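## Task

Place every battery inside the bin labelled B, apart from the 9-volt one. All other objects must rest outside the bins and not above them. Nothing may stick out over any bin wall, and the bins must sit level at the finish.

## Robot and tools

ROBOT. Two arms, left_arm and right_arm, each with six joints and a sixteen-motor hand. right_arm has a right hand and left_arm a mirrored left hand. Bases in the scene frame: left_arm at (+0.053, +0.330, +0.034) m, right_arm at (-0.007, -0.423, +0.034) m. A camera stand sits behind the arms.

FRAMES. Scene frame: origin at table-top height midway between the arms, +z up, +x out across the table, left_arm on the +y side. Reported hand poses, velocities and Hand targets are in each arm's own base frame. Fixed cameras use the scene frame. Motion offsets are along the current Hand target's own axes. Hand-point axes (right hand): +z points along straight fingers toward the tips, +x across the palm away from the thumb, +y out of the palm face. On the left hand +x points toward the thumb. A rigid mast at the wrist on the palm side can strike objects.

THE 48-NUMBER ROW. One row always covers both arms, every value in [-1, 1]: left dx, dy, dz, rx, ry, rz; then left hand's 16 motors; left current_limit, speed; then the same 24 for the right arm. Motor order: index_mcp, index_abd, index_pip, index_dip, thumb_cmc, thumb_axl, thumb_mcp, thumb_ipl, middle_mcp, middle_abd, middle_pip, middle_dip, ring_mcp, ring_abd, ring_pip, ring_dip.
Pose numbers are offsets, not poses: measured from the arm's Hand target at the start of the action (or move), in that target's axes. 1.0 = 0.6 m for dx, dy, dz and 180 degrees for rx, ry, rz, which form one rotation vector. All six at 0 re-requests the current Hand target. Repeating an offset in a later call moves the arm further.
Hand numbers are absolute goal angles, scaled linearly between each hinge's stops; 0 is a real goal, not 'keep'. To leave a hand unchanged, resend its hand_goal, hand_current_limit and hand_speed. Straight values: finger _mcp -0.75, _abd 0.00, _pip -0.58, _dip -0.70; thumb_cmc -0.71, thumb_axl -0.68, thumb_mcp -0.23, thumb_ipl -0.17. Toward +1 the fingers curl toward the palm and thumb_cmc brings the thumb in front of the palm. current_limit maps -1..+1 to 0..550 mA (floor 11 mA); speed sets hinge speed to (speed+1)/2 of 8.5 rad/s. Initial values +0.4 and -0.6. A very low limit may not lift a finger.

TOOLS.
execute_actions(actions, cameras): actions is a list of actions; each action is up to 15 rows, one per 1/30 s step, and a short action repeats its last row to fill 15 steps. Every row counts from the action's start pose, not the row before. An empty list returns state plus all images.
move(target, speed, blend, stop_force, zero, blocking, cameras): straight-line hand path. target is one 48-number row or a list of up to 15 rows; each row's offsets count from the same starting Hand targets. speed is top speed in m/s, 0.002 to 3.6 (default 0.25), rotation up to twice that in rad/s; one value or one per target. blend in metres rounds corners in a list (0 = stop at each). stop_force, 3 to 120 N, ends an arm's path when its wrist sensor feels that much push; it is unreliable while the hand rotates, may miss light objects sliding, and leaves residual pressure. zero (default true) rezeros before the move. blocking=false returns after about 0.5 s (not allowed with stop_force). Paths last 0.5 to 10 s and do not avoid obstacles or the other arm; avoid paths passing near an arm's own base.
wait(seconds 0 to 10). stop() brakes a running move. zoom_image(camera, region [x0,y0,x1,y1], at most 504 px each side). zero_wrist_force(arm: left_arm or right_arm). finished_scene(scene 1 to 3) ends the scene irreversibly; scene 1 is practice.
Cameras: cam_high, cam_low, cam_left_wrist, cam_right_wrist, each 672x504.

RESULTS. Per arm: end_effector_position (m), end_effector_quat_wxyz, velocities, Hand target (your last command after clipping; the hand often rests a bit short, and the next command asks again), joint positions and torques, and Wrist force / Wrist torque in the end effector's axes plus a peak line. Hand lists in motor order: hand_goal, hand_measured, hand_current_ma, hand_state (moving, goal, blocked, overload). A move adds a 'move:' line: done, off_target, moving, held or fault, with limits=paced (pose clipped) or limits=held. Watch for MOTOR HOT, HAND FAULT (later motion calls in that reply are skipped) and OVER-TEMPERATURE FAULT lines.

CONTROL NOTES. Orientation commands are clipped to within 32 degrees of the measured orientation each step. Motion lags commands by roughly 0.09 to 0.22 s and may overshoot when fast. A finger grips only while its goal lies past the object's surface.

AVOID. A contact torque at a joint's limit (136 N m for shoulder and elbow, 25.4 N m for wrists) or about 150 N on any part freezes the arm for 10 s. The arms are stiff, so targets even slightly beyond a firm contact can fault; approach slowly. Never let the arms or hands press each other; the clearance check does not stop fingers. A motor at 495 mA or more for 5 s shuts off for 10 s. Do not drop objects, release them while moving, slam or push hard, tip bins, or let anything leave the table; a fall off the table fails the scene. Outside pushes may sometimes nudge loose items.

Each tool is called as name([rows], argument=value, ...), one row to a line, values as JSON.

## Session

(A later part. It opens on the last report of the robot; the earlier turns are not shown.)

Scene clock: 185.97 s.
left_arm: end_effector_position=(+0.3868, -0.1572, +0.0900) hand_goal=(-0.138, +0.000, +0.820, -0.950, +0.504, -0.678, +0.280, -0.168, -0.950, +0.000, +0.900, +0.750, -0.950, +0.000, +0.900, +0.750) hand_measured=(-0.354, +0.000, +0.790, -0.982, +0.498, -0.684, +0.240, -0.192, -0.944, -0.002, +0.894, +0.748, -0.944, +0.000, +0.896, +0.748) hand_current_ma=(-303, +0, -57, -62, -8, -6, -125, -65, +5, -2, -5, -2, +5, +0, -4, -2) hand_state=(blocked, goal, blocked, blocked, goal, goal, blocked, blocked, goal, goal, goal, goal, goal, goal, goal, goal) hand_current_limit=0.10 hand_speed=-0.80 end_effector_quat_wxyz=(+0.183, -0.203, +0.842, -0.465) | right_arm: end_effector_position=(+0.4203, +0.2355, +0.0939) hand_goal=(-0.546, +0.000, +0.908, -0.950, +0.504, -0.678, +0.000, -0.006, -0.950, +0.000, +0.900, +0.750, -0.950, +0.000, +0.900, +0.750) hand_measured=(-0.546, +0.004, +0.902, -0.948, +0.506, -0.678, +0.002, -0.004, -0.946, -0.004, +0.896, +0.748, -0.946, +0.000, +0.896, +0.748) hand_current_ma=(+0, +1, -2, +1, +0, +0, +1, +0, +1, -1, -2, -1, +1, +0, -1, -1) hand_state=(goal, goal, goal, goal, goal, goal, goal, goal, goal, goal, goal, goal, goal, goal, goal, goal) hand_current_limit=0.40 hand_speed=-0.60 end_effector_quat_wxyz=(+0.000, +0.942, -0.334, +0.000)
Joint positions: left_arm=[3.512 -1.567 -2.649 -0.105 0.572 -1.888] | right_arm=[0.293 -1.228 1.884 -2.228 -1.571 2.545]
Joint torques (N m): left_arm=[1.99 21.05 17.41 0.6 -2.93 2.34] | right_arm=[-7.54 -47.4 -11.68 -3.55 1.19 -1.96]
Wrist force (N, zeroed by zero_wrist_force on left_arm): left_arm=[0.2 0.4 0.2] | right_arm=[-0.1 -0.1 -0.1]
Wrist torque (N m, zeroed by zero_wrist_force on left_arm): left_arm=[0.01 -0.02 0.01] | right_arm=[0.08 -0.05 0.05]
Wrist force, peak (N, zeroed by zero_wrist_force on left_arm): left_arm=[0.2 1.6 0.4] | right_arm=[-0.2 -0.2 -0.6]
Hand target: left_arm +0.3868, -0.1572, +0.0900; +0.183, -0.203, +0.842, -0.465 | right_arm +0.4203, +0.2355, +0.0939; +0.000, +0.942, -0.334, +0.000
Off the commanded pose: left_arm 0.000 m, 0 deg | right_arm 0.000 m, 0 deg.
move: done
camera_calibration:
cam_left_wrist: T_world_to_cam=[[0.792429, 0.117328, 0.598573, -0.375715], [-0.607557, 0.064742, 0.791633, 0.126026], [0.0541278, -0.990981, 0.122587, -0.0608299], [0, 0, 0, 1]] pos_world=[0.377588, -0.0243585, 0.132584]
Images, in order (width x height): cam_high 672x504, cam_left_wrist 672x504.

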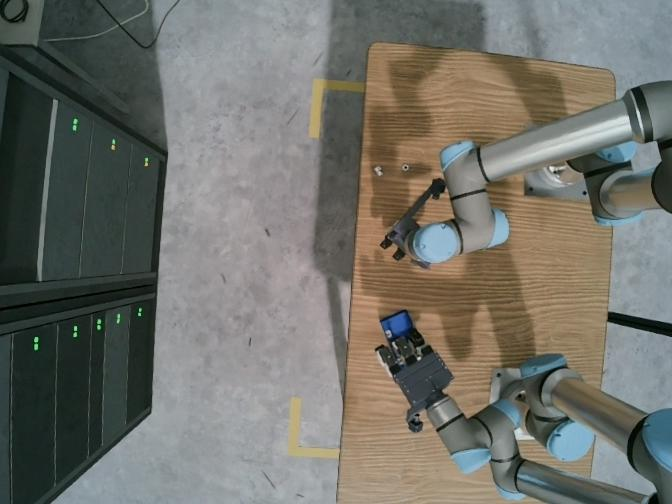

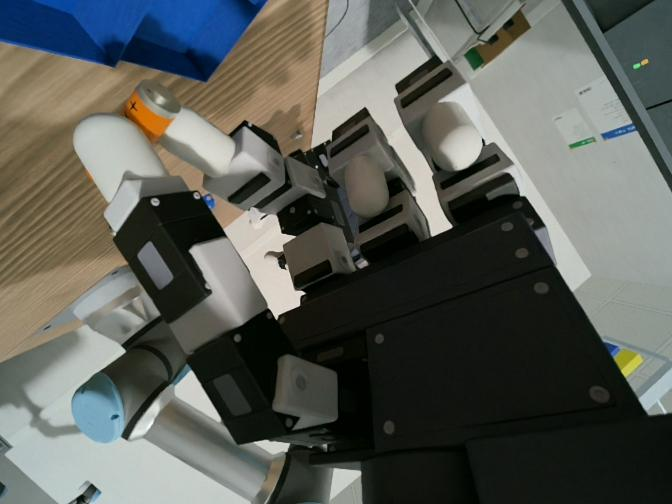

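move(target=[0.0189,0.1344,0.0783,0,0,0,-0.137,0,0.82,-0.949,0.504,-0.678,0.28,-0.168,-0.95,0,0.9,0.75,-0.95,0,0.9,0.75,0.1,-0.8, 0,0,0,0,0,0,-0.545,0,0.908,-0.949,0.504,-0.678,0,-0.005,-0.95,0,0.9,0.75,-0.95,0,0.9,0.75,0.4,-0.6], cameras=["cam_left_wrist","cam_low"], speed=0.05, stop_force=4)

zoom_image(camera="cam_left_wrist", region=[0, 0, 300, 300])

zoom_image(camera="cam_low", region=[270, 190, 370, 270])

Scene clock: 189.83 s.
left_arm: end_effector_position=(+0.3864, -0.1570, +0.0210) hand_goal=(-0.138, +0.000, +0.820, -0.950, +0.504, -0.678, +0.280, -0.168, -0.950, +0.000, +0.900, +0.750, -0.950, +0.000, +0.900, +0.750) hand_measured=(-0.332, +0.000, +0.792, -0.982, +0.498, -0.684, +0.228, -0.198, -0.944, -0.002, +0.894, +0.748, -0.944, +0.000, +0.896, +0.748) hand_current_ma=(-302, +0, -54, -62, -6, -10, -177, -87, +6, -2, -5, -2, +7, +0, -4, -2) hand_state=(blocked, goal, blocked, blocked, goal, goal, blocked, blocked, goal, goal, goal, goal, goal, goal, goal, goal) hand_current_limit=0.10 hand_speed=-0.80 end_effector_quat_wxyz=(+0.182, -0.202, +0.842, -0.465) | right_arm: end_effector_position=(+0.4203, +0.2355, +0.0939) hand_goal=(-0.546, +0.000, +0.908, -0.950, +0.504, -0.678, +0.000, -0.006, -0.950, +0.000, +0.900, +0.750, -0.950, +0.000, +0.900, +0.750) hand_measured=(-0.546, +0.004, +0.902, -0.948, +0.506, -0.678, +0.002, -0.004, -0.946, -0.004, +0.896, +0.748, -0.946, +0.000, +0.896, +0.748) hand_current_ma=(+0, +1, -2, +1, +0, +0, +1, +0, +1, -1, -2, -1, +1, +0, -1, -1) hand_state=(goal, goal, goal, goal, goal, goal, goal, goal, goal, goal, goal, goal, goal, goal, goal, goal) hand_current_limit=0.40 hand_speed=-0.60 end_effector_quat_wxyz=(+0.000, +0.942, -0.334, +0.000)
Joint positions: left_arm=[3.512 -1.907 -2.691 0.272 0.572 -1.884] | right_arm=[0.293 -1.228 1.884 -2.228 -1.571 2.545]
Joint torques (N m): left_arm=[-4.24 28.46 9.72 0.28 -2.29 1.5] | right_arm=[-7.03 -47.5 -11.92 -3.46 1.22 -1.93]
Wrist force (N, zeroed by zero_wrist_force on left_arm): left_arm=[0.2 0.4 -0.3] | right_arm=[0.1 -0.1 -0.4]
Wrist torque (N m, zeroed by zero_wrist_force on left_arm): left_arm=[0.05 -0.02 0.00] | right_arm=[0.10 -0.06 0.07]
Wrist force, peak (N, zeroed by zero_wrist_force on left_arm): left_arm=[-1.0 -6.0 -4.4] | right_arm=[0.1 -0.3 -0.5]
Hand target: left_arm +0.3864, -0.1570, +0.0210; +0.182, -0.202, +0.842, -0.465 (not the last commanded pose) | right_arm +0.4203, +0.2355, +0.0939; +0.000, +0.942, -0.334, +0.000
Off the commanded pose: left_arm 0.025 m, 0 deg | right_arm 0.000 m, 0 deg.
move: contact (left_arm)
camera_calibration:
cam_left_wrist: T_world_to_cam=[[0.793261, 0.11636, 0.59766, -0.334557], [-0.606569, 0.0655532, 0.792323, 0.180114], [0.053016, -0.991041, 0.122581, -0.0517431], [0, 0, 0, 1]] pos_world=[0.377386, -0.0241577, 0.063585]
Images, in order (width x height): cam_low 672x504, cam_left_wrist 672x504.

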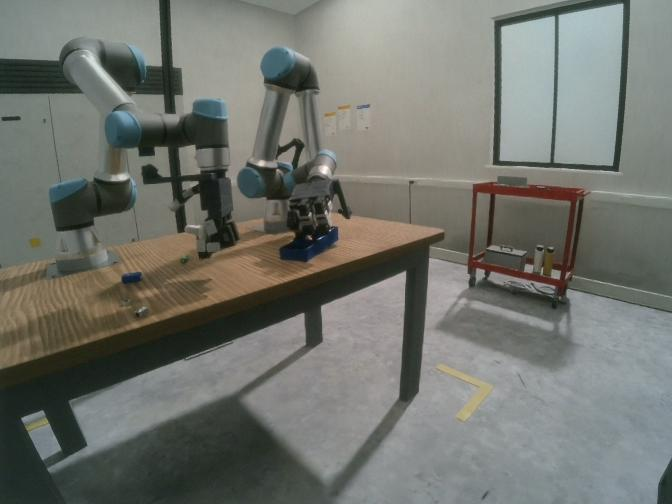

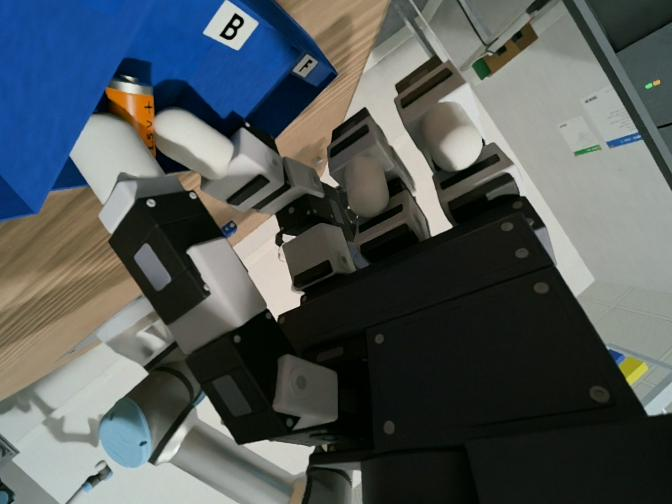

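Scaled by 1.680.

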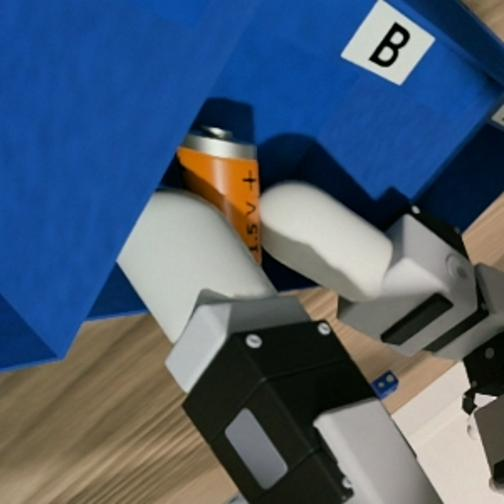

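Scaled by 5.040.

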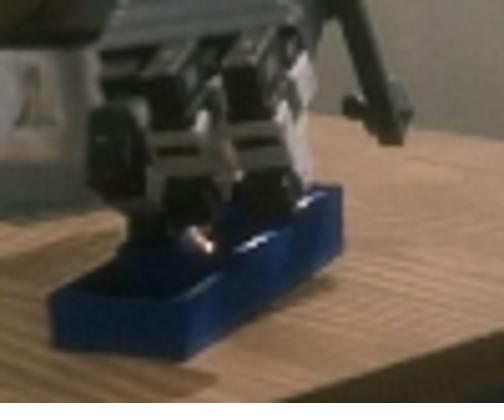

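move(target=[-0.0195,-0.02,-0.0012,0,0,0,-0.137,0,0.82,-0.949,0.504,-0.678,0.28,-0.168,-0.95,0,0.9,0.75,-0.95,0,0.9,0.75,0.1,-0.8, 0,0,0,0,0,0,-0.545,0,0.908,-0.949,0.504,-0.678,0,-0.005,-0.95,0,0.9,0.75,-0.95,0,0.9,0.75,0.4,-0.6], speed=0.05)

move(target=[0.0073,0.0528,0.0309,0,0,0,-0.137,0,0.82,-0.949,0.504,-0.678,0.28,-0.168,-0.95,0,0.9,0.75,-0.95,0,0.9,0.75,0.1,-0.8, 0,0,0,0,0,0,-0.545,0,0.908,-0.949,0.504,-0.678,0,-0.005,-0.95,0,0.9,0.75,-0.95,0,0.9,0.75,0.4,-0.6], cameras=["cam_left_wrist","cam_low"], speed=0.05, stop_force=4)

zoom_image(camera="cam_left_wrist", region=[0, 0, 300, 300])

Scene clock: 192.97 s.
left_arm: end_effector_position=(+0.3981, -0.1564, +0.0330) hand_goal=(-0.138, +0.000, +0.820, -0.950, +0.504, -0.678, +0.280, -0.168, -0.950, +0.000, +0.900, +0.750, -0.950, +0.000, +0.900, +0.750) hand_measured=(-0.332, +0.000, +0.790, -0.982, +0.498, -0.684, +0.228, -0.198, -0.944, -0.002, +0.894, +0.748, -0.944, +0.000, +0.896, +0.748) hand_current_ma=(-303, +0, -57, -62, -6, -10, -177, -87, +6, -2, -5, -2, +7, +0, -4, -2) hand_state=(blocked, goal, blocked, blocked, goal, goal, blocked, blocked, goal, goal, goal, goal, goal, goal, goal, goal) hand_current_limit=0.10 hand_speed=-0.80 end_effector_quat_wxyz=(+0.182, -0.202, +0.842, -0.465) | right_arm: end_effector_position=(+0.4203, +0.2355, +0.0939) hand_goal=(-0.546, +0.000, +0.908, -0.950, +0.504, -0.678, +0.000, -0.006, -0.950, +0.000, +0.900, +0.750, -0.950, +0.000, +0.900, +0.750) hand_measured=(-0.546, +0.004, +0.902, -0.948, +0.506, -0.678, +0.002, -0.004, -0.946, -0.004, +0.896, +0.748, -0.946, +0.000, +0.896, +0.748) hand_current_ma=(+0, +1, -2, +1, +0, +0, +1, +0, +1, -1, -2, -1, +1, +0, -1, -1) hand_state=(goal, goal, goal, goal, goal, goal, goal, goal, goal, goal, goal, goal, goal, goal, goal, goal) hand_current_limit=0.40 hand_speed=-0.60 end_effector_quat_wxyz=(+0.000, +0.942, -0.334, +0.000)
Joint positions: left_arm=[3.5 -1.864 -2.655 0.211 0.577 -1.905] | right_arm=[0.293 -1.228 1.884 -2.228 -1.571 2.545]
Joint torques (N m): left_arm=[-9.35 28.66 11.99 0.69 0.16 -2.4] | right_arm=[-7.42 -47.19 -12.11 -3.56 1.23 -1.96]
Wrist force (N, zeroed by zero_wrist_force on left_arm): left_arm=[0.3 0.5 0.1] | right_arm=[0.1 -0.1 -0.2]
Wrist torque (N m, zeroed by zero_wrist_force on left_arm): left_arm=[0.05 -0.05 0.17] | right_arm=[0.08 -0.07 0.07]
Wrist force, peak (N, zeroed by zero_wrist_force on left_arm): left_arm=[0.3 0.8 -0.3] | right_arm=[-0.2 -0.4 -0.4]
Hand target: left_arm +0.3981, -0.1564, +0.0330; +0.182, -0.202, +0.842, -0.465 | right_arm +0.4203, +0.2355, +0.0939; +0.000, +0.942, -0.334, +0.000
Off the commanded pose: left_arm 0.000 m, 0 deg | right_arm 0.000 m, 0 deg.
move: done

Scene clock: 194.47 s.
left_arm: end_effector_position=(+0.3979, -0.1563, +0.0134) hand_goal=(-0.138, +0.000, +0.820, -0.950, +0.504, -0.678, +0.280, -0.168, -0.950, +0.000, +0.900, +0.750, -0.950, +0.000, +0.900, +0.750) hand_measured=(-0.334, -0.002, +0.794, -0.974, +0.496, -0.686, +0.228, -0.198, -0.944, -0.002, +0.894, +0.748, -0.944, +0.000, +0.896, +0.748) hand_current_ma=(-302, +0, -45, -40, -8, -12, -182, -89, +7, -2, -5, -2, +7, +0, -4, -2) hand_state=(blocked, goal, blocked, blocked, goal, goal, blocked, blocked, goal, goal, goal, goal, goal, goal, goal, goal) hand_current_limit=0.10 hand_speed=-0.80 end_effector_quat_wxyz=(+0.181, -0.202, +0.843, -0.465) | right_arm: end_effector_position=(+0.4203, +0.2355, +0.0939) hand_goal=(-0.546, +0.000, +0.908, -0.950, +0.504, -0.678, +0.000, -0.006, -0.950, +0.000, +0.900, +0.750, -0.950, +0.000, +0.900, +0.750) hand_measured=(-0.546, +0.004, +0.902, -0.948, +0.506, -0.678, +0.002, -0.004, -0.946, -0.004, +0.896, +0.748, -0.946, +0.000, +0.896, +0.748) hand_current_ma=(+0, +1, -2, +1, +0, +0, +1, +0, +1, -1, -2, -1, +1, +0, -1, -1) hand_state=(goal, goal, goal, goal, goal, goal, goal, goal, goal, goal, goal, goal, goal, goal, goal, goal) hand_current_limit=0.40 hand_speed=-0.60 end_effector_quat_wxyz=(+0.000, +0.942, -0.334, +0.000)
Joint positions: left_arm=[3.5 -1.961 -2.658 0.307 0.576 -1.903] | right_arm=[0.293 -1.228 1.884 -2.228 -1.571 2.545]
Joint torques (N m): left_arm=[-7.55 30.7 7.49 0.37 -0.33 -0.66] | right_arm=[-7.33 -47.9 -12.11 -3.46 1.19 -1.91]
Wrist force (N, zeroed by zero_wrist_force on left_arm): left_arm=[0.2 -0.6 -0.9] | right_arm=[0.1 -0.3 -0.2]
Wrist torque (N m, zeroed by zero_wrist_force on left_arm): left_arm=[0.04 -0.02 0.01] | right_arm=[0.05 -0.07 0.06]
Wrist force, peak (N, zeroed by zero_wrist_force on left_arm): left_arm=[-1.3 -14.1 -2.5] | right_arm=[0.1 -0.6 -0.3]
Hand target: left_arm +0.3979, -0.1563, +0.0134; +0.181, -0.202, +0.843, -0.465 (not the last commanded pose) | right_arm +0.4203, +0.2355, +0.0939; +0.000, +0.942, -0.334, +0.000
Off the commanded pose: left_arm 0.017 m, 0 deg | right_arm 0.000 m, 0 deg.
move: contact (left_arm)
camera_calibration:
cam_left_wrist: T_world_to_cam=[[0.793938, 0.115555, 0.596917, -0.339677], [-0.605762, 0.0662068, 0.792886, 0.192776], [0.0521022, -0.991092, 0.122563, -0.0503942], [0, 0, 0, 1]] pos_world=[0.389084, -0.023457, 0.0560857]
Images, in order (width x height): cam_low 672x504, cam_left_wrist 672x504.

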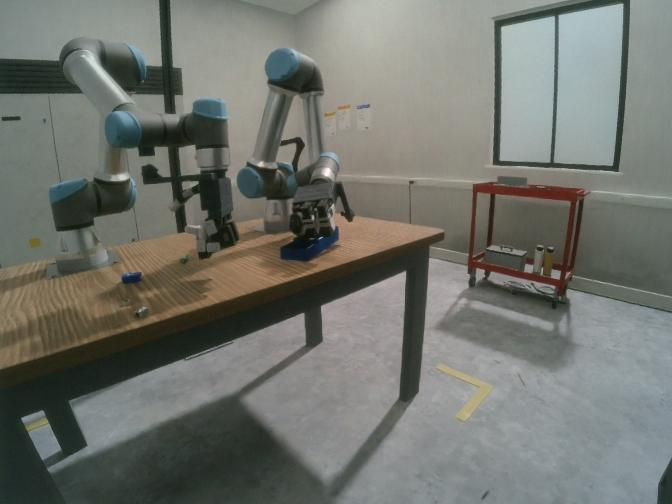

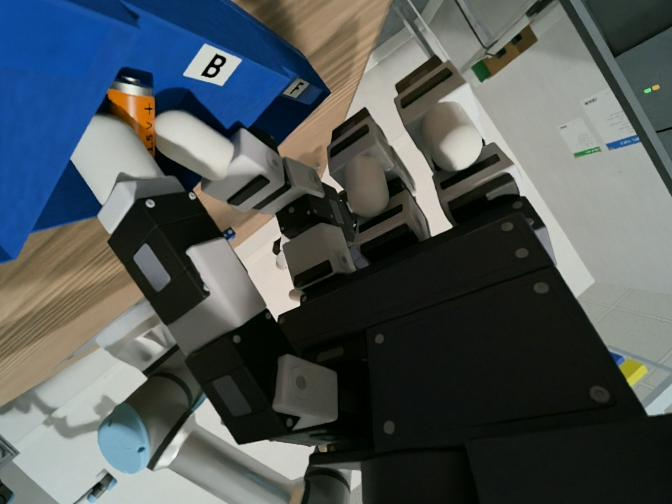

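Scaled by 1.680.

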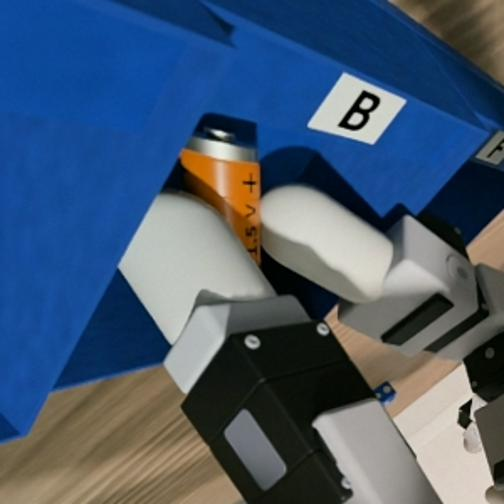

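move(target=[0,0,0,0,0,0,-0.545,0,0.88,-0.949,0.504,-0.678,0.22,-0.168,-0.95,0,0.9,0.75,-0.95,0,0.9,0.75,0.3,-0.9, 0,0,0,0,0,0,-0.545,0,0.908,-0.949,0.504,-0.678,0,-0.005,-0.95,0,0.9,0.75,-0.95,0,0.9,0.75,0.4,-0.6], cameras=["cam_left_wrist","cam_low"])

zoom_image(camera="cam_left_wrist", region=[0, 0, 300, 300])

Scene clock: 196.33 s.
left_arm: end_effector_position=(+0.3979, -0.1563, +0.0134) hand_goal=(-0.546, +0.000, +0.880, -0.950, +0.504, -0.678, +0.220, -0.168, -0.950, +0.000, +0.900, +0.750, -0.950, +0.000, +0.900, +0.750) hand_measured=(-0.514, -0.002, +0.890, -0.948, +0.502, -0.680, +0.216, -0.170, -0.944, -0.002, +0.894, +0.748, -0.944, +0.000, +0.896, +0.748) hand_current_ma=(+71, +0, +11, +1, -2, -3, -4, -3, +7, -2, -5, -2, +7, +0, -4, -2) hand_state=(blocked, goal, goal, goal, goal, goal, goal, goal, goal, goal, goal, goal, goal, goal, goal, goal) hand_current_limit=0.30 hand_speed=-0.90 end_effector_quat_wxyz=(+0.181, -0.202, +0.843, -0.465) | right_arm: end_effector_position=(+0.4203, +0.2355, +0.0939) hand_goal=(-0.546, +0.000, +0.908, -0.950, +0.504, -0.678, +0.000, -0.006, -0.950, +0.000, +0.900, +0.750, -0.950, +0.000, +0.900, +0.750) hand_measured=(-0.546, +0.004, +0.902, -0.948, +0.506, -0.678, +0.002, -0.004, -0.946, -0.004, +0.896, +0.748, -0.946, +0.000, +0.896, +0.748) hand_current_ma=(+0, +1, -2, +1, +0, +0, +1, +0, +1, -1, -2, -1, +1, +0, -1, -1) hand_state=(goal, goal, goal, goal, goal, goal, goal, goal, goal, goal, goal, goal, goal, goal, goal, goal) hand_current_limit=0.40 hand_speed=-0.60 end_effector_quat_wxyz=(+0.000, +0.942, -0.334, +0.000)
Joint positions: left_arm=[3.5 -1.961 -2.658 0.307 0.576 -1.903] | right_arm=[0.293 -1.228 1.884 -2.228 -1.571 2.545]
Joint torques (N m): left_arm=[-6.8 30.86 9.68 0.83 -2.6 0.61] | right_arm=[-7.69 -47.08 -11.76 -3.41 1.18 -1.82]
Wrist force (N, zeroed by zero_wrist_force on left_arm): left_arm=[0.0 -0.6 -1.9] | right_arm=[0.1 -0.3 -0.2]
Wrist torque (N m, zeroed by zero_wrist_force on left_arm): left_arm=[0.04 -0.02 0.00] | right_arm=[0.07 -0.06 0.06]
Wrist force, peak (N, zeroed by zero_wrist_force on left_arm): left_arm=[0.0 -0.8 -2.2] | right_arm=[0.2 -0.3 -0.5]
Hand target: left_arm +0.3979, -0.1563, +0.0134; +0.181, -0.202, +0.843, -0.465 | right_arm +0.4203, +0.2355, +0.0939; +0.000, +0.942, -0.334, +0.000
Off the commanded pose: left_arm 0.000 m, 0 deg | right_arm 0.000 m, 0 deg.
move: done
camera_calibration:
cam_left_wrist: T_world_to_cam=[[0.793864, 0.115487, 0.597029, -0.339656], [-0.605868, 0.0662522, 0.792802, 0.192823], [0.0520039, -0.991097, 0.122565, -0.0503561], [0, 0, 0, 1]] pos_world=[0.389085, -0.0234569, 0.0560856]
Images, in order (width x height): cam_low 672x504, cam_left_wrist 672x504.

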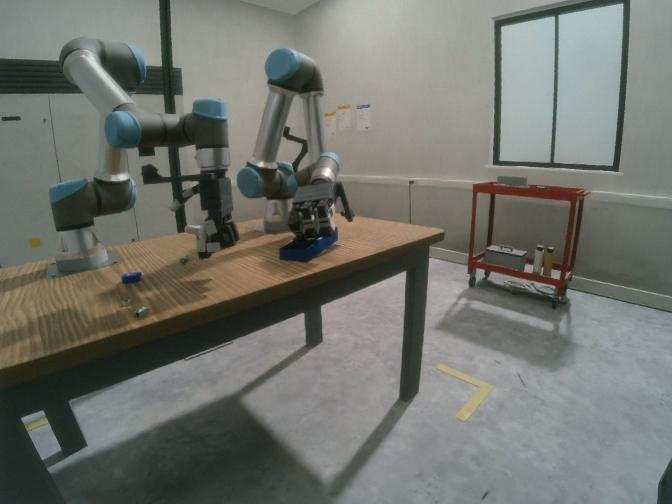

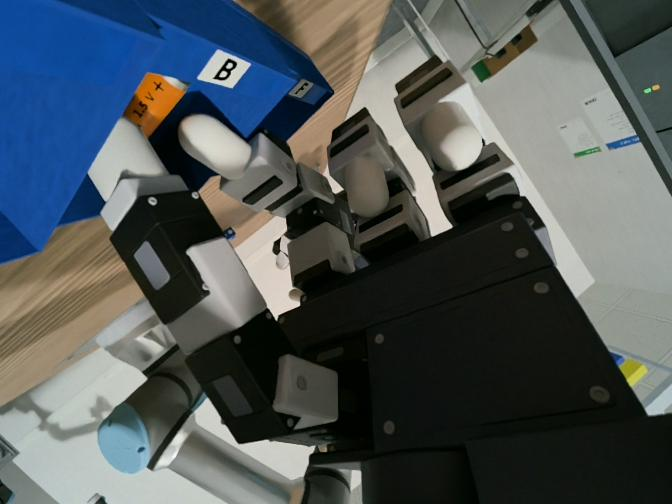

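Scaled by 1.680.

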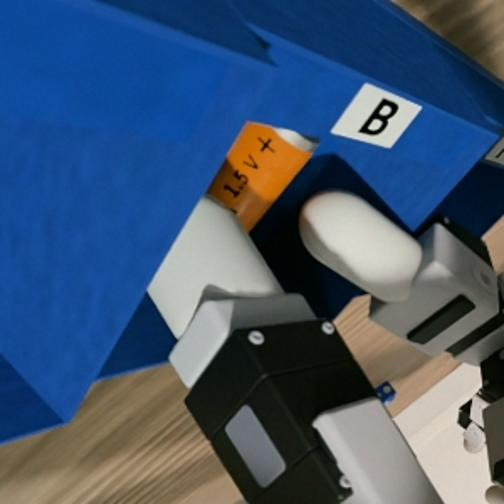

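move(target=[-0.0201,-0.1429,-0.0833,0,0,0,-0.545,0,0.88,-0.949,0.504,-0.678,0.22,-0.168,-0.95,0,0.9,0.75,-0.95,0,0.9,0.75,0.3,-0.9, 0,0,0,0,0,0,-0.545,0,0.908,-0.949,0.504,-0.678,0,-0.005,-0.95,0,0.9,0.75,-0.95,0,0.9,0.75,0.4,-0.6], cameras=["cam_left_wrist","cam_high"], speed=0.08)

zoom_image(camera="cam_high", region=[360, 300, 460, 400])

Scene clock: 198.80 s.
left_arm: end_effector_position=(+0.3982, -0.1563, +0.1134) hand_goal=(-0.546, +0.000, +0.880, -0.950, +0.504, -0.678, +0.220, -0.168, -0.950, +0.000, +0.900, +0.750, -0.950, +0.000, +0.900, +0.750) hand_measured=(-0.536, -0.002, +0.880, -0.948, +0.502, -0.680, +0.216, -0.170, -0.944, -0.002, +0.894, +0.748, -0.944, +0.000, +0.896, +0.748) hand_current_ma=(+13, +0, +0, +1, -2, -3, -4, -3, +7, -2, -5, -2, +7, +0, -4, -2) hand_state=(goal, goal, goal, goal, goal, goal, goal, goal, goal, goal, goal, goal, goal, goal, goal, goal) hand_current_limit=0.30 hand_speed=-0.90 end_effector_quat_wxyz=(+0.181, -0.202, +0.843, -0.465) | right_arm: end_effector_position=(+0.4203, +0.2355, +0.0939) hand_goal=(-0.546, +0.000, +0.908, -0.950, +0.504, -0.678, +0.000, -0.006, -0.950, +0.000, +0.900, +0.750, -0.950, +0.000, +0.900, +0.750) hand_measured=(-0.546, +0.004, +0.902, -0.948, +0.506, -0.678, +0.002, -0.004, -0.946, -0.004, +0.896, +0.748, -0.946, +0.000, +0.896, +0.748) hand_current_ma=(+0, +1, -2, +1, +0, +0, +1, +0, +1, -1, -2, -1, +1, +0, -1, -1) hand_state=(goal, goal, goal, goal, goal, goal, goal, goal, goal, goal, goal, goal, goal, goal, goal, goal) hand_current_limit=0.40 hand_speed=-0.60 end_effector_quat_wxyz=(+0.000, +0.942, -0.334, +0.000)
Joint positions: left_arm=[3.5 -1.511 -2.593 -0.207 0.576 -1.903] | right_arm=[0.293 -1.228 1.884 -2.228 -1.571 2.545]
Joint torques (N m): left_arm=[7.94 20.72 19.6 0.31 -3.1 2.45] | right_arm=[-6.99 -47.04 -11.53 -3.43 1.18 -1.9]
Wrist force (N, zeroed by zero_wrist_force on left_arm): left_arm=[0.3 0.3 -0.4] | right_arm=[0.2 -0.3 -0.2]
Wrist torque (N m, zeroed by zero_wrist_force on left_arm): left_arm=[0.06 -0.05 0.01] | right_arm=[0.07 -0.07 0.07]
Wrist force, peak (N, zeroed by zero_wrist_force on left_arm): left_arm=[0.0 -0.9 -2.2] | right_arm=[0.0 -0.5 -0.4]
Hand target: left_arm +0.3982, -0.1563, +0.1134; +0.181, -0.202, +0.843, -0.465 | right_arm +0.4203, +0.2355, +0.0939; +0.000, +0.942, -0.334, +0.000
Off the commanded pose: left_arm 0.000 m, 0 deg | right_arm 0.000 m, 0 deg.
move: done
camera_calibration:
cam_left_wrist: T_world_to_cam=[[0.793864, 0.115487, 0.597029, -0.399537], [-0.605868, 0.0662522, 0.792802, 0.113804], [0.0520039, -0.991097, 0.122565, -0.062616], [0, 0, 0, 1]] pos_world=[0.389385, -0.0234569, 0.155986]
Images, in order (width x height): cam_high 672x504, cam_left_wrist 672x504.

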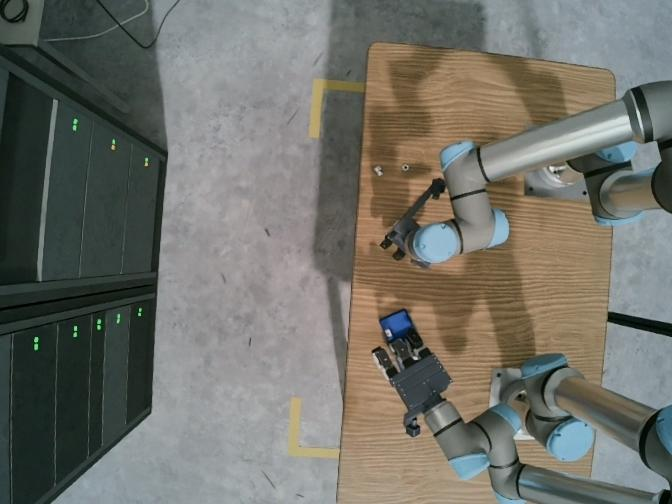

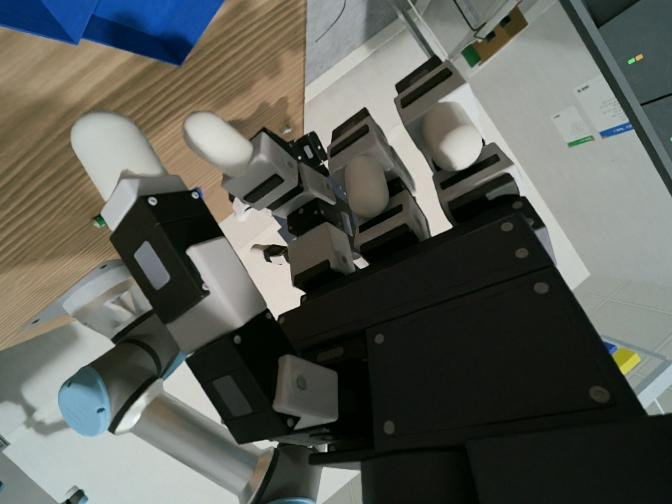

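Scaled by 5.040.

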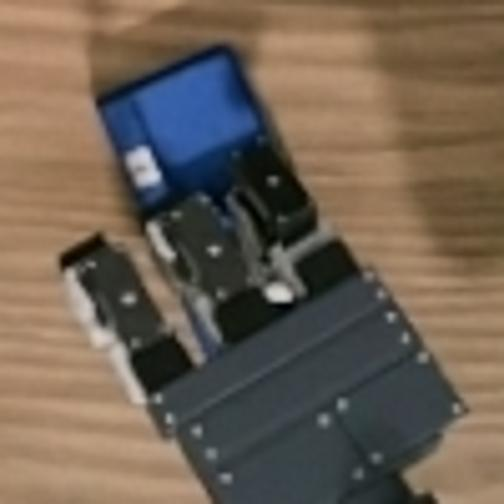

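move(target=[0,0,0,0,0,0,-0.545,0,0.908,-0.949,0.504,-0.678,0.101,-0.081,-0.95,0,0.9,0.75,-0.95,0,0.9,0.75,0.4,-0.6, 0.462,0.483,-0.177,0,0,0.274,-0.545,0,0.908,-0.949,0.504,-0.678,0,-0.005,-0.95,0,0.9,0.75,-0.95,0,0.9,0.75,0.4,-0.6], speed=0.3)

move(target=[0.614,-0.1405,0.3028,0.0455,0.324,0.1889,-0.545,0,0.908,-0.949,0.504,-0.678,0.101,-0.081,-0.95,0,0.9,0.75,-0.95,0,0.9,0.75,0.4,-0.6, 0,0,0,0,0,0,-0.545,0,0.908,-0.949,0.504,-0.678,0,-0.005,-0.95,0,0.9,0.75,-0.95,0,0.9,0.75,0.4,-0.6], speed=0.3, cameras=["cam_left_wrist","cam_high"])

Scene clock: 205.30 s.
left_arm: end_effector_position=(+0.3982, -0.1563, +0.1134) hand_goal=(-0.546, +0.000, +0.908, -0.950, +0.504, -0.678, +0.100, -0.082, -0.950, +0.000, +0.900, +0.750, -0.950, +0.000, +0.900, +0.750) hand_measured=(-0.536, -0.002, +0.902, -0.948, +0.502, -0.680, +0.102, -0.084, -0.944, -0.002, +0.894, +0.748, -0.944, +0.000, +0.896, +0.748) hand_current_ma=(+13, +0, -6, +1, -2, -3, +2, -3, +7, -2, -5, -2, +7, +0, -4, -2) hand_state=(goal, goal, goal, goal, goal, goal, goal, goal, goal, goal, goal, goal, goal, goal, goal, goal) hand_current_limit=0.40 hand_speed=-0.60 end_effector_quat_wxyz=(+0.181, -0.202, +0.843, -0.465) | right_arm: end_effector_position=(+0.4527, -0.1641, +0.2001) hand_goal=(-0.546, +0.000, +0.908, -0.950, +0.504, -0.678, +0.000, -0.006, -0.950, +0.000, +0.900, +0.750, -0.950, +0.000, +0.900, +0.750) hand_measured=(-0.548, +0.004, +0.902, -0.948, +0.506, -0.678, +0.002, -0.004, -0.948, -0.002, +0.896, +0.748, -0.948, +0.000, +0.896, +0.748) hand_current_ma=(+0, +1, -2, +1, +0, +0, +1, +0, +1, -1, -2, -1, +1, +0, -1, -1) hand_state=(goal, goal, goal, goal, goal, goal, goal, goal, goal, goal, goal, goal, goal, goal, goal, goal) hand_current_limit=0.40 hand_speed=-0.60 end_effector_quat_wxyz=(+0.000, +0.717, -0.697, +0.000)
Joint positions: left_arm=[3.5 -1.51 -2.593 -0.208 0.576 -1.903] | right_arm=[-0.567 -1.357 1.744 -1.959 -1.571 2.547]
Joint torques (N m): left_arm=[7.55 21.03 19.67 0.3 -3.16 2.47] | right_arm=[-7.49 -18.09 -25.42 -0.61 1.22 1.84]
Wrist force (N, zeroed by zero_wrist_force on left_arm): left_arm=[0.2 0.3 -0.6] | right_arm=[0.1 -0.2 -0.2]
Wrist torque (N m, zeroed by zero_wrist_force on left_arm): left_arm=[0.09 -0.04 0.01] | right_arm=[0.07 -0.06 -0.04]
Wrist force, peak (N, zeroed by zero_wrist_force on left_arm): left_arm=[0.2 0.5 -0.6] | right_arm=[2.2 -0.2 -0.6]
Hand target: left_arm +0.3982, -0.1563, +0.1134; +0.181, -0.202, +0.843, -0.465 | right_arm +0.4527, -0.1642, +0.2001; +0.000, +0.717, -0.697, +0.000
Off the commanded pose: left_arm 0.000 m, 0 deg | right_arm 0.000 m, 0 deg.
move: done

Scene clock: 207.87 s.
left_arm: end_effector_position=(+0.1883, -0.5139, +0.0511) hand_goal=(-0.546, +0.000, +0.908, -0.950, +0.504, -0.678, +0.100, -0.082, -0.950, +0.000, +0.900, +0.750, -0.950, +0.000, +0.900, +0.750) hand_measured=(-0.538, -0.002, +0.902, -0.948, +0.502, -0.680, +0.102, -0.084, -0.944, -0.002, +0.894, +0.748, -0.944, +0.000, +0.896, +0.748) hand_current_ma=(+11, +0, -6, +1, -1, -2, +2, -3, +7, -2, -5, -2, +7, +0, -4, -2) hand_state=(goal, goal, goal, goal, goal, goal, goal, goal, goal, goal, goal, goal, goal, goal, goal, goal) hand_current_limit=0.40 hand_speed=-0.60 end_effector_quat_wxyz=(-0.110, +0.303, +0.811, -0.488) | right_arm: end_effector_position=(+0.4527, -0.1642, +0.2001) hand_goal=(-0.546, +0.000, +0.908, -0.950, +0.504, -0.678, +0.000, -0.006, -0.950, +0.000, +0.900, +0.750, -0.950, +0.000, +0.900, +0.750) hand_measured=(-0.548, +0.004, +0.902, -0.948, +0.506, -0.678, +0.002, -0.004, -0.948, -0.002, +0.896, +0.748, -0.948, +0.000, +0.896, +0.748) hand_current_ma=(+0, +1, -2, +1, +0, +0, +1, +0, +1, -1, -2, -1, +1, +0, -1, -1) hand_state=(goal, goal, goal, goal, goal, goal, goal, goal, goal, goal, goal, goal, goal, goal, goal, goal) hand_current_limit=0.40 hand_speed=-0.60 end_effector_quat_wxyz=(+0.000, +0.717, -0.697, +0.000)
Joint positions: left_arm=[2.479 -1.942 -2.206 -0.42 0.528 -1.6] | right_arm=[-0.567 -1.357 1.744 -1.959 -1.571 2.547]
Joint torques (N m): left_arm=[-10.56 19.25 19.91 0.34 -3.18 2.45] | right_arm=[-7.17 -18.25 -26.93 -0.44 1.28 1.88]
Wrist force (N, zeroed by zero_wrist_force on left_arm): left_arm=[0.0 0.2 -0.4] | right_arm=[0.0 -0.3 -0.3]
Wrist torque (N m, zeroed by zero_wrist_force on left_arm): left_arm=[0.05 -0.02 -0.01] | right_arm=[0.06 -0.05 -0.05]
Wrist force, peak (N, zeroed by zero_wrist_force on left_arm): left_arm=[-0.9 0.4 -0.9] | right_arm=[0.2 -0.3 -0.4]
Hand target: left_arm +0.1883, -0.5139, +0.0511; -0.110, +0.303, +0.811, -0.488 | right_arm +0.4527, -0.1642, +0.2001; +0.000, +0.717, -0.697, +0.000
Off the commanded pose: left_arm 0.000 m, 0 deg | right_arm 0.000 m, 0 deg.
move: done
camera_calibration:
cam_left_wrist: T_world_to_cam=[[0.405761, -0.690981, 0.598249, -0.495941], [-0.163934, 0.588918, 0.791392, 0.245095], [-0.899157, -0.419189, 0.125685, 0.0743999], [0, 0, 0, 1]] pos_world=[0.30831, -0.45584, 0.093379]
Images, in order (width x height): cam_high 672x504, cam_left_wrist 672x504.

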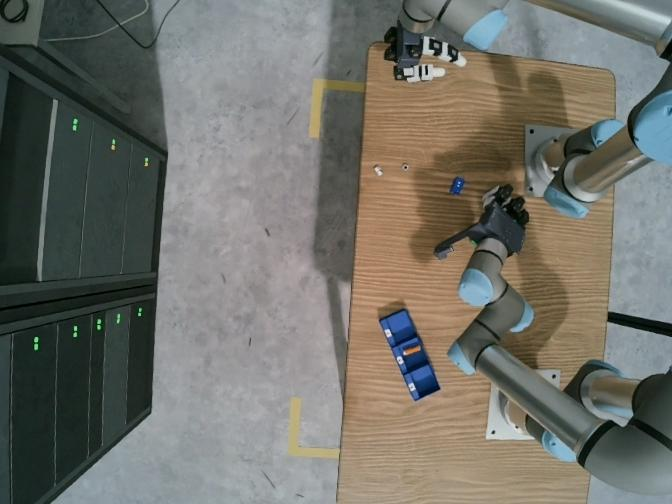

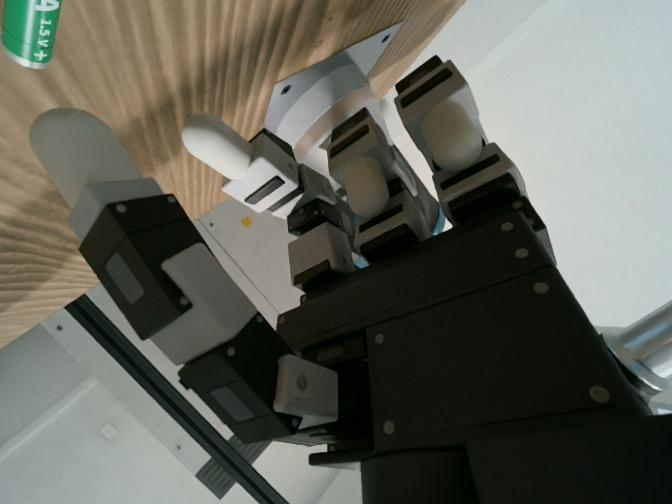

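zero_wrist_force(arm="left_arm")

move(target=[0.0128,0.0864,0.0447,0,0,0,-0.545,0,0.908,-0.949,0.504,-0.678,0.101,-0.081,-0.95,0,0.9,0.75,-0.95,0,0.9,0.75,0.4,-0.6, 0,0,0,0,0,0,-0.545,0,0.908,-0.949,0.504,-0.678,0,-0.005,-0.95,0,0.9,0.75,-0.95,0,0.9,0.75,0.4,-0.6], speed=0.06, stop_force=5, cameras=["cam_left_wrist"])

Wrist force sensor zeroed.

Scene clock: 211.87 s.
left_arm: end_effector_position=(+0.1894, -0.5112, -0.0077) hand_goal=(-0.546, +0.000, +0.908, -0.950, +0.504, -0.678, +0.100, -0.082, -0.950, +0.000, +0.900, +0.750, -0.950, +0.000, +0.900, +0.750) hand_measured=(-0.538, -0.002, +0.902, -0.948, +0.502, -0.680, +0.102, -0.084, -0.944, -0.002, +0.894, +0.748, -0.944, +0.000, +0.896, +0.748) hand_current_ma=(+11, +0, -6, +1, -1, -2, +1, -2, +7, -2, -5, -2, +7, +0, -4, -2) hand_state=(goal, goal, goal, goal, goal, goal, goal, goal, goal, goal, goal, goal, goal, goal, goal, goal) hand_current_limit=0.40 hand_speed=-0.60 end_effector_quat_wxyz=(-0.110, +0.303, +0.811, -0.488) | right_arm: end_effector_position=(+0.4527, -0.1642, +0.2001) hand_goal=(-0.546, +0.000, +0.908, -0.950, +0.504, -0.678, +0.000, -0.006, -0.950, +0.000, +0.900, +0.750, -0.950, +0.000, +0.900, +0.750) hand_measured=(-0.548, +0.004, +0.902, -0.948, +0.506, -0.678, +0.002, -0.004, -0.948, -0.002, +0.896, +0.748, -0.948, +0.000, +0.896, +0.748) hand_current_ma=(+0, +1, -2, +1, +0, +0, +1, +0, +1, -1, -2, -1, +1, +0, -1, -1) hand_state=(goal, goal, goal, goal, goal, goal, goal, goal, goal, goal, goal, goal, goal, goal, goal, goal) hand_current_limit=0.40 hand_speed=-0.60 end_effector_quat_wxyz=(+0.000, +0.717, -0.697, +0.000)
Joint positions: left_arm=[2.485 -2.091 -2.226 -0.262 0.527 -1.588] | right_arm=[-0.567 -1.357 1.744 -1.959 -1.571 2.547]
Joint torques (N m): left_arm=[7.18 20.41 2.42 4.25 -2.25 -2.52] | right_arm=[-8.14 -18.05 -27.41 -0.42 1.16 1.93]
Wrist force (N, zeroed by zero_wrist_force on left_arm): left_arm=[0.0 -1.6 -1.0] | right_arm=[0.0 -0.1 0.0]
Wrist torque (N m, zeroed by zero_wrist_force on left_arm): left_arm=[-0.16 0.04 0.02] | right_arm=[0.08 -0.05 -0.05]
Wrist force, peak (N, zeroed by zero_wrist_force on left_arm): left_arm=[0.1 -2.9 -1.5] | right_arm=[-0.1 -0.4 -0.5]
Hand target: left_arm +0.1894, -0.5112, -0.0077; -0.110, +0.303, +0.811, -0.488 | right_arm +0.4527, -0.1642, +0.2001; +0.000, +0.717, -0.697, +0.000
Off the commanded pose: left_arm 0.000 m, 0 deg | right_arm 0.000 m, 0 deg.
move: done
camera_calibration:
cam_left_wrist: T_world_to_cam=[[0.405705, -0.691034, 0.598227, -0.45935], [-0.163864, 0.588916, 0.791408, 0.290197], [-0.899195, -0.419106, 0.125691, 0.0839604], [0, 0, 0, 1]] pos_world=[0.30941, -0.45314, 0.0345791]
Images, in order (width x height): cam_left_wrist 672x504.

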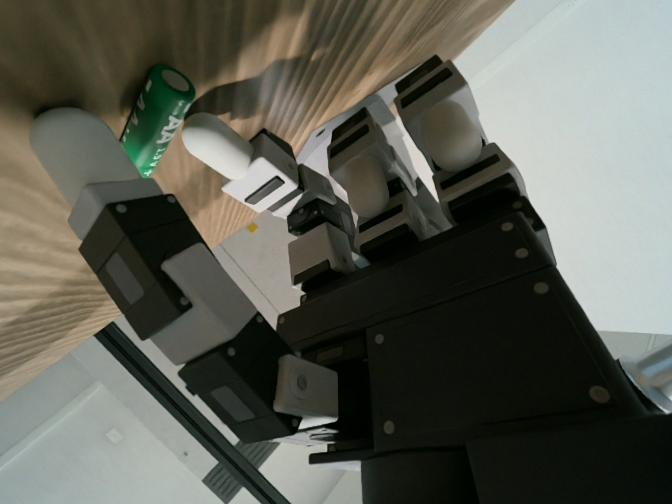

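move(target=[0,0,0,0,0,0,-0.137,0,0.82,-0.949,0.504,-0.678,0.3,-0.168,-0.95,0,0.9,0.75,-0.95,0,0.9,0.75,0.1,-0.8, 0,0,0,0,0,0,-0.545,0,0.908,-0.949,0.504,-0.678,0,-0.005,-0.95,0,0.9,0.75,-0.95,0,0.9,0.75,0.4,-0.6], cameras=["cam_left_wrist"])

Scene clock: 212.90 s.
left_arm: end_effector_position=(+0.1894, -0.5112, -0.0077) hand_goal=(-0.138, +0.000, +0.820, -0.950, +0.504, -0.678, +0.300, -0.168, -0.950, +0.000, +0.900, +0.750, -0.950, +0.000, +0.900, +0.750) hand_measured=(-0.504, -0.002, +0.866, -0.948, +0.502, -0.680, +0.170, -0.190, -0.944, -0.002, +0.894, +0.748, -0.944, +0.000, +0.896, +0.748) hand_current_ma=(-303, +0, +105, +1, -1, -2, -302, -55, +7, -2, -5, -2, +7, +0, -4, -2) hand_state=(blocked, goal, blocked, goal, goal, goal, blocked, blocked, goal, goal, goal, goal, goal, goal, goal, goal) hand_current_limit=0.10 hand_speed=-0.80 end_effector_quat_wxyz=(-0.110, +0.303, +0.811, -0.489) | right_arm: end_effector_position=(+0.4527, -0.1642, +0.2001) hand_goal=(-0.546, +0.000, +0.908, -0.950, +0.504, -0.678, +0.000, -0.006, -0.950, +0.000, +0.900, +0.750, -0.950, +0.000, +0.900, +0.750) hand_measured=(-0.548, +0.004, +0.902, -0.948, +0.506, -0.678, +0.002, -0.004, -0.948, -0.002, +0.896, +0.748, -0.948, +0.000, +0.896, +0.748) hand_current_ma=(+0, +1, -2, +1, +0, +0, +1, +0, +1, -1, -2, -1, +1, +0, -1, -1) hand_state=(goal, goal, goal, goal, goal, goal, goal, goal, goal, goal, goal, goal, goal, goal, goal, goal) hand_current_limit=0.40 hand_speed=-0.60 end_effector_quat_wxyz=(+0.000, +0.717, -0.697, +0.000)
Joint positions: left_arm=[2.485 -2.091 -2.226 -0.262 0.527 -1.588] | right_arm=[-0.567 -1.357 1.744 -1.959 -1.571 2.547]
Joint torques (N m): left_arm=[3.37 20.18 1.72 2.72 0.69 -1.18] | right_arm=[-7.37 -18.39 -27.18 -0.5 1.29 1.78]
Wrist force (N, zeroed by zero_wrist_force on left_arm): left_arm=[0.1 -13.8 -3.9] | right_arm=[0.0 0.0 -0.2]
Wrist torque (N m, zeroed by zero_wrist_force on left_arm): left_arm=[-0.57 0.10 -0.11] | right_arm=[0.09 -0.04 -0.05]
Wrist force, peak (N, zeroed by zero_wrist_force on left_arm): left_arm=[-0.1 -15.2 -3.9] | right_arm=[0.2 -0.2 -0.5]
Hand target: left_arm +0.1894, -0.5112, -0.0077; -0.110, +0.303, +0.811, -0.488 | right_arm +0.4527, -0.1642, +0.2001; +0.000, +0.717, -0.697, +0.000
Off the commanded pose: left_arm 0.000 m, 0 deg | right_arm 0.000 m, 0 deg.
move: done
camera_calibration:
cam_left_wrist: T_world_to_cam=[[0.405695, -0.690993, 0.598281, -0.459331], [-0.163892, 0.588963, 0.791367, 0.290228], [-0.899195, -0.419107, 0.125691, 0.08396], [0, 0, 0, 1]] pos_world=[0.30941, -0.45314, 0.034579]
Images, in order (width x height): cam_left_wrist 672x504.

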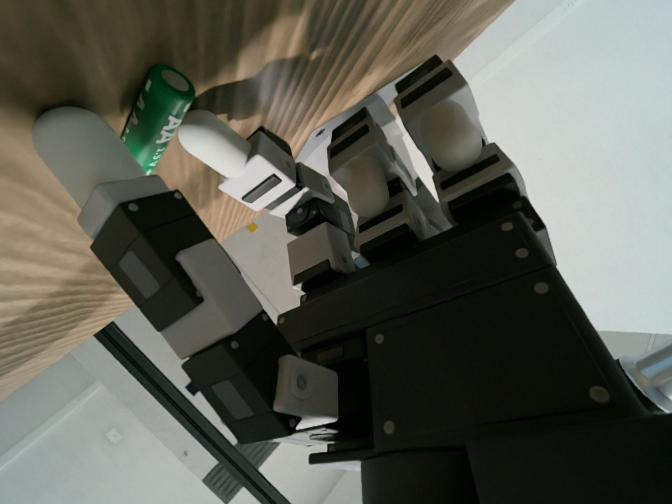

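move(target=[-0.001,-0.0071,-0.0042,0,0,0,-0.137,0,0.82,-0.949,0.504,-0.678,0.3,-0.168,-0.95,0,0.9,0.75,-0.95,0,0.9,0.75,0.1,-0.8, 0,0,0,0,0,0,-0.545,0,0.908,-0.949,0.504,-0.678,0,-0.005,-0.95,0,0.9,0.75,-0.95,0,0.9,0.75,0.4,-0.6], cameras=["cam_left_wrist"], speed=0.02)

Scene clock: 214.30 s.
left_arm: end_effector_position=(+0.1894, -0.5112, -0.0027) hand_goal=(-0.138, +0.000, +0.820, -0.950, +0.504, -0.678, +0.300, -0.168, -0.950, +0.000, +0.900, +0.750, -0.950, +0.000, +0.900, +0.750) hand_measured=(-0.384, -0.002, +0.788, -0.968, +0.508, -0.676, +0.262, -0.190, -0.944, -0.002, +0.894, +0.748, -0.944, +0.000, +0.896, +0.748) hand_current_ma=(-302, +0, -61, -28, +3, +1, -115, -57, +7, -2, -5, -2, +7, +0, -4, -2) hand_state=(blocked, goal, blocked, goal, goal, goal, blocked, blocked, goal, goal, goal, goal, goal, goal, goal, goal) hand_current_limit=0.10 hand_speed=-0.80 end_effector_quat_wxyz=(-0.110, +0.303, +0.811, -0.488) | right_arm: end_effector_position=(+0.4527, -0.1642, +0.2001) hand_goal=(-0.546, +0.000, +0.908, -0.950, +0.504, -0.678, +0.000, -0.006, -0.950, +0.000, +0.900, +0.750, -0.950, +0.000, +0.900, +0.750) hand_measured=(-0.548, +0.004, +0.902, -0.948, +0.506, -0.678, +0.002, -0.004, -0.948, -0.002, +0.896, +0.748, -0.948, +0.000, +0.896, +0.748) hand_current_ma=(+0, +1, -2, +1, +0, +0, +1, +0, +1, -1, -2, -1, +1, +0, -1, -1) hand_state=(goal, goal, goal, goal, goal, goal, goal, goal, goal, goal, goal, goal, goal, goal, goal, goal) hand_current_limit=0.40 hand_speed=-0.60 end_effector_quat_wxyz=(+0.000, +0.717, -0.697, +0.000)
Joint positions: left_arm=[2.485 -2.078 -2.226 -0.276 0.527 -1.588] | right_arm=[-0.567 -1.357 1.744 -1.959 -1.571 2.547]
Joint torques (N m): left_arm=[8.44 40.72 16.93 0.38 -2.69 2.34] | right_arm=[-7.86 -18.23 -27.33 -0.55 1.28 1.72]
Wrist force (N, zeroed by zero_wrist_force on left_arm): left_arm=[0.1 0.1 0.1] | right_arm=[0.3 -0.2 -0.3]
Wrist torque (N m, zeroed by zero_wrist_force on left_arm): left_arm=[-0.01 -0.01 0.07] | right_arm=[0.09 -0.08 -0.02]
Wrist force, peak (N, zeroed by zero_wrist_force on left_arm): left_arm=[0.0 -14.9 -4.3] | right_arm=[0.3 -0.2 -0.3]
Hand target: left_arm +0.1894, -0.5112, -0.0027; -0.110, +0.303, +0.811, -0.488 | right_arm +0.4527, -0.1642, +0.2001; +0.000, +0.717, -0.697, +0.000
Off the commanded pose: left_arm 0.000 m, 0 deg | right_arm 0.000 m, 0 deg.
move: done
camera_calibration:
cam_left_wrist: T_world_to_cam=[[0.405664, -0.691111, 0.598165, -0.462302], [-0.1639, 0.588822, 0.79147, 0.286284], [-0.899207, -0.41911, 0.125591, 0.0833505], [0, 0, 0, 1]] pos_world=[0.309411, -0.453139, 0.0394793]
Images, in order (width x height): cam_left_wrist 672x504.

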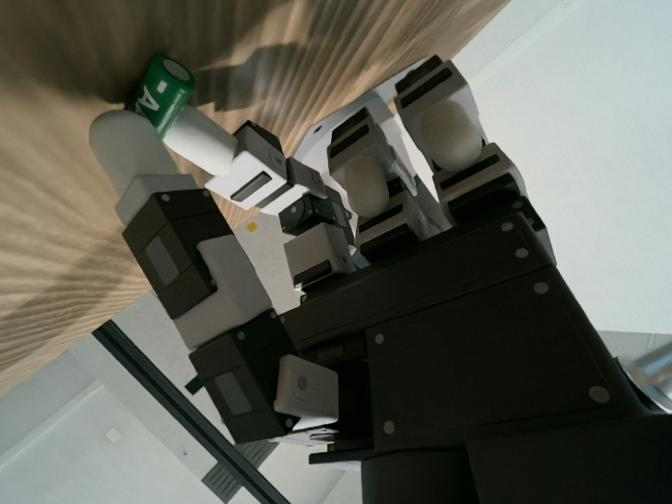

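move(target=[-0.0241,-0.1715,-0.1,0,0,0,-0.137,0,0.82,-0.949,0.504,-0.678,0.3,-0.168,-0.95,0,0.9,0.75,-0.95,0,0.9,0.75,0.1,-0.8, 0,0,0,0,0,0,-0.545,0,0.908,-0.949,0.504,-0.678,0,-0.005,-0.95,0,0.9,0.75,-0.95,0,0.9,0.75,0.4,-0.6], cameras=["cam_high"], speed=0.12)

zoom_image(camera="cam_high", region=[360, 300, 460, 400])

Scene clock: 216.50 s.
left_arm: end_effector_position=(+0.1898, -0.5112, +0.1173) hand_goal=(-0.138, +0.000, +0.820, -0.950, +0.504, -0.678, +0.300, -0.168, -0.950, +0.000, +0.900, +0.750, -0.950, +0.000, +0.900, +0.750) hand_measured=(-0.382, -0.002, +0.788, -0.968, +0.508, -0.676, +0.262, -0.190, -0.944, -0.002, +0.894, +0.748, -0.944, +0.000, +0.896, +0.748) hand_current_ma=(-302, +0, -62, -28, +3, +1, -116, -58, +7, -2, -5, -2, +7, +0, -4, -2) hand_state=(blocked, goal, blocked, goal, goal, goal, blocked, blocked, goal, goal, goal, goal, goal, goal, goal, goal) hand_current_limit=0.10 hand_speed=-0.80 end_effector_quat_wxyz=(-0.110, +0.303, +0.811, -0.488) | right_arm: end_effector_position=(+0.4527, -0.1642, +0.2001) hand_goal=(-0.546, +0.000, +0.908, -0.950, +0.504, -0.678, +0.000, -0.006, -0.950, +0.000, +0.900, +0.750, -0.950, +0.000, +0.900, +0.750) hand_measured=(-0.548, +0.004, +0.902, -0.948, +0.506, -0.678, +0.002, -0.004, -0.948, -0.002, +0.896, +0.748, -0.948, +0.000, +0.896, +0.748) hand_current_ma=(+0, +1, -2, +1, +0, +0, +1, +0, +1, -1, -2, -1, +1, +0, -1, -1) hand_state=(goal, goal, goal, goal, goal, goal, goal, goal, goal, goal, goal, goal, goal, goal, goal, goal) hand_current_limit=0.40 hand_speed=-0.60 end_effector_quat_wxyz=(+0.000, +0.717, -0.697, +0.000)
Joint positions: left_arm=[2.485 -1.787 -2.162 -0.631 0.527 -1.587] | right_arm=[-0.567 -1.357 1.744 -1.959 -1.571 2.547]
Joint torques (N m): left_arm=[8.29 34.54 22.52 0.62 -3.16 2.47] | right_arm=[-7.72 -18.42 -27.29 -0.45 1.05 1.84]
Wrist force (N, zeroed by zero_wrist_force on left_arm): left_arm=[0.3 0.3 0.1] | right_arm=[0.0 -0.2 -0.2]
Wrist torque (N m, zeroed by zero_wrist_force on left_arm): left_arm=[0.02 -0.03 0.02] | right_arm=[0.07 -0.05 -0.05]
Wrist force, peak (N, zeroed by zero_wrist_force on left_arm): left_arm=[0.4 1.3 0.6] | right_arm=[0.0 -0.2 -0.6]
Hand target: left_arm +0.1898, -0.5112, +0.1173; -0.110, +0.303, +0.811, -0.488 | right_arm +0.4527, -0.1642, +0.2001; +0.000, +0.717, -0.697, +0.000
Off the commanded pose: left_arm 0.000 m, 0 deg | right_arm 0.000 m, 0 deg.
move: done
Images, in order (width x height): cam_high 672x504.

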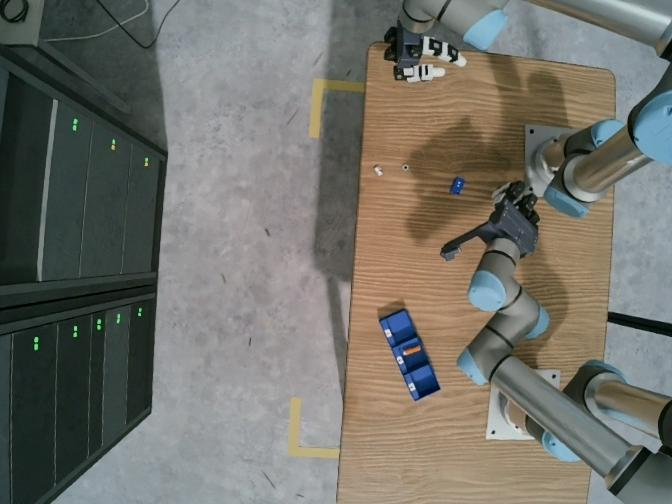

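Scaled by 5.040.

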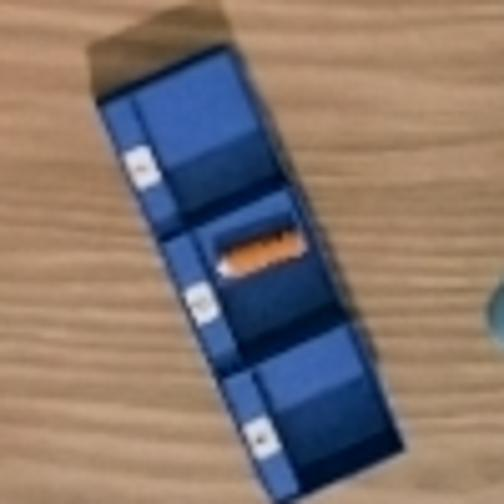

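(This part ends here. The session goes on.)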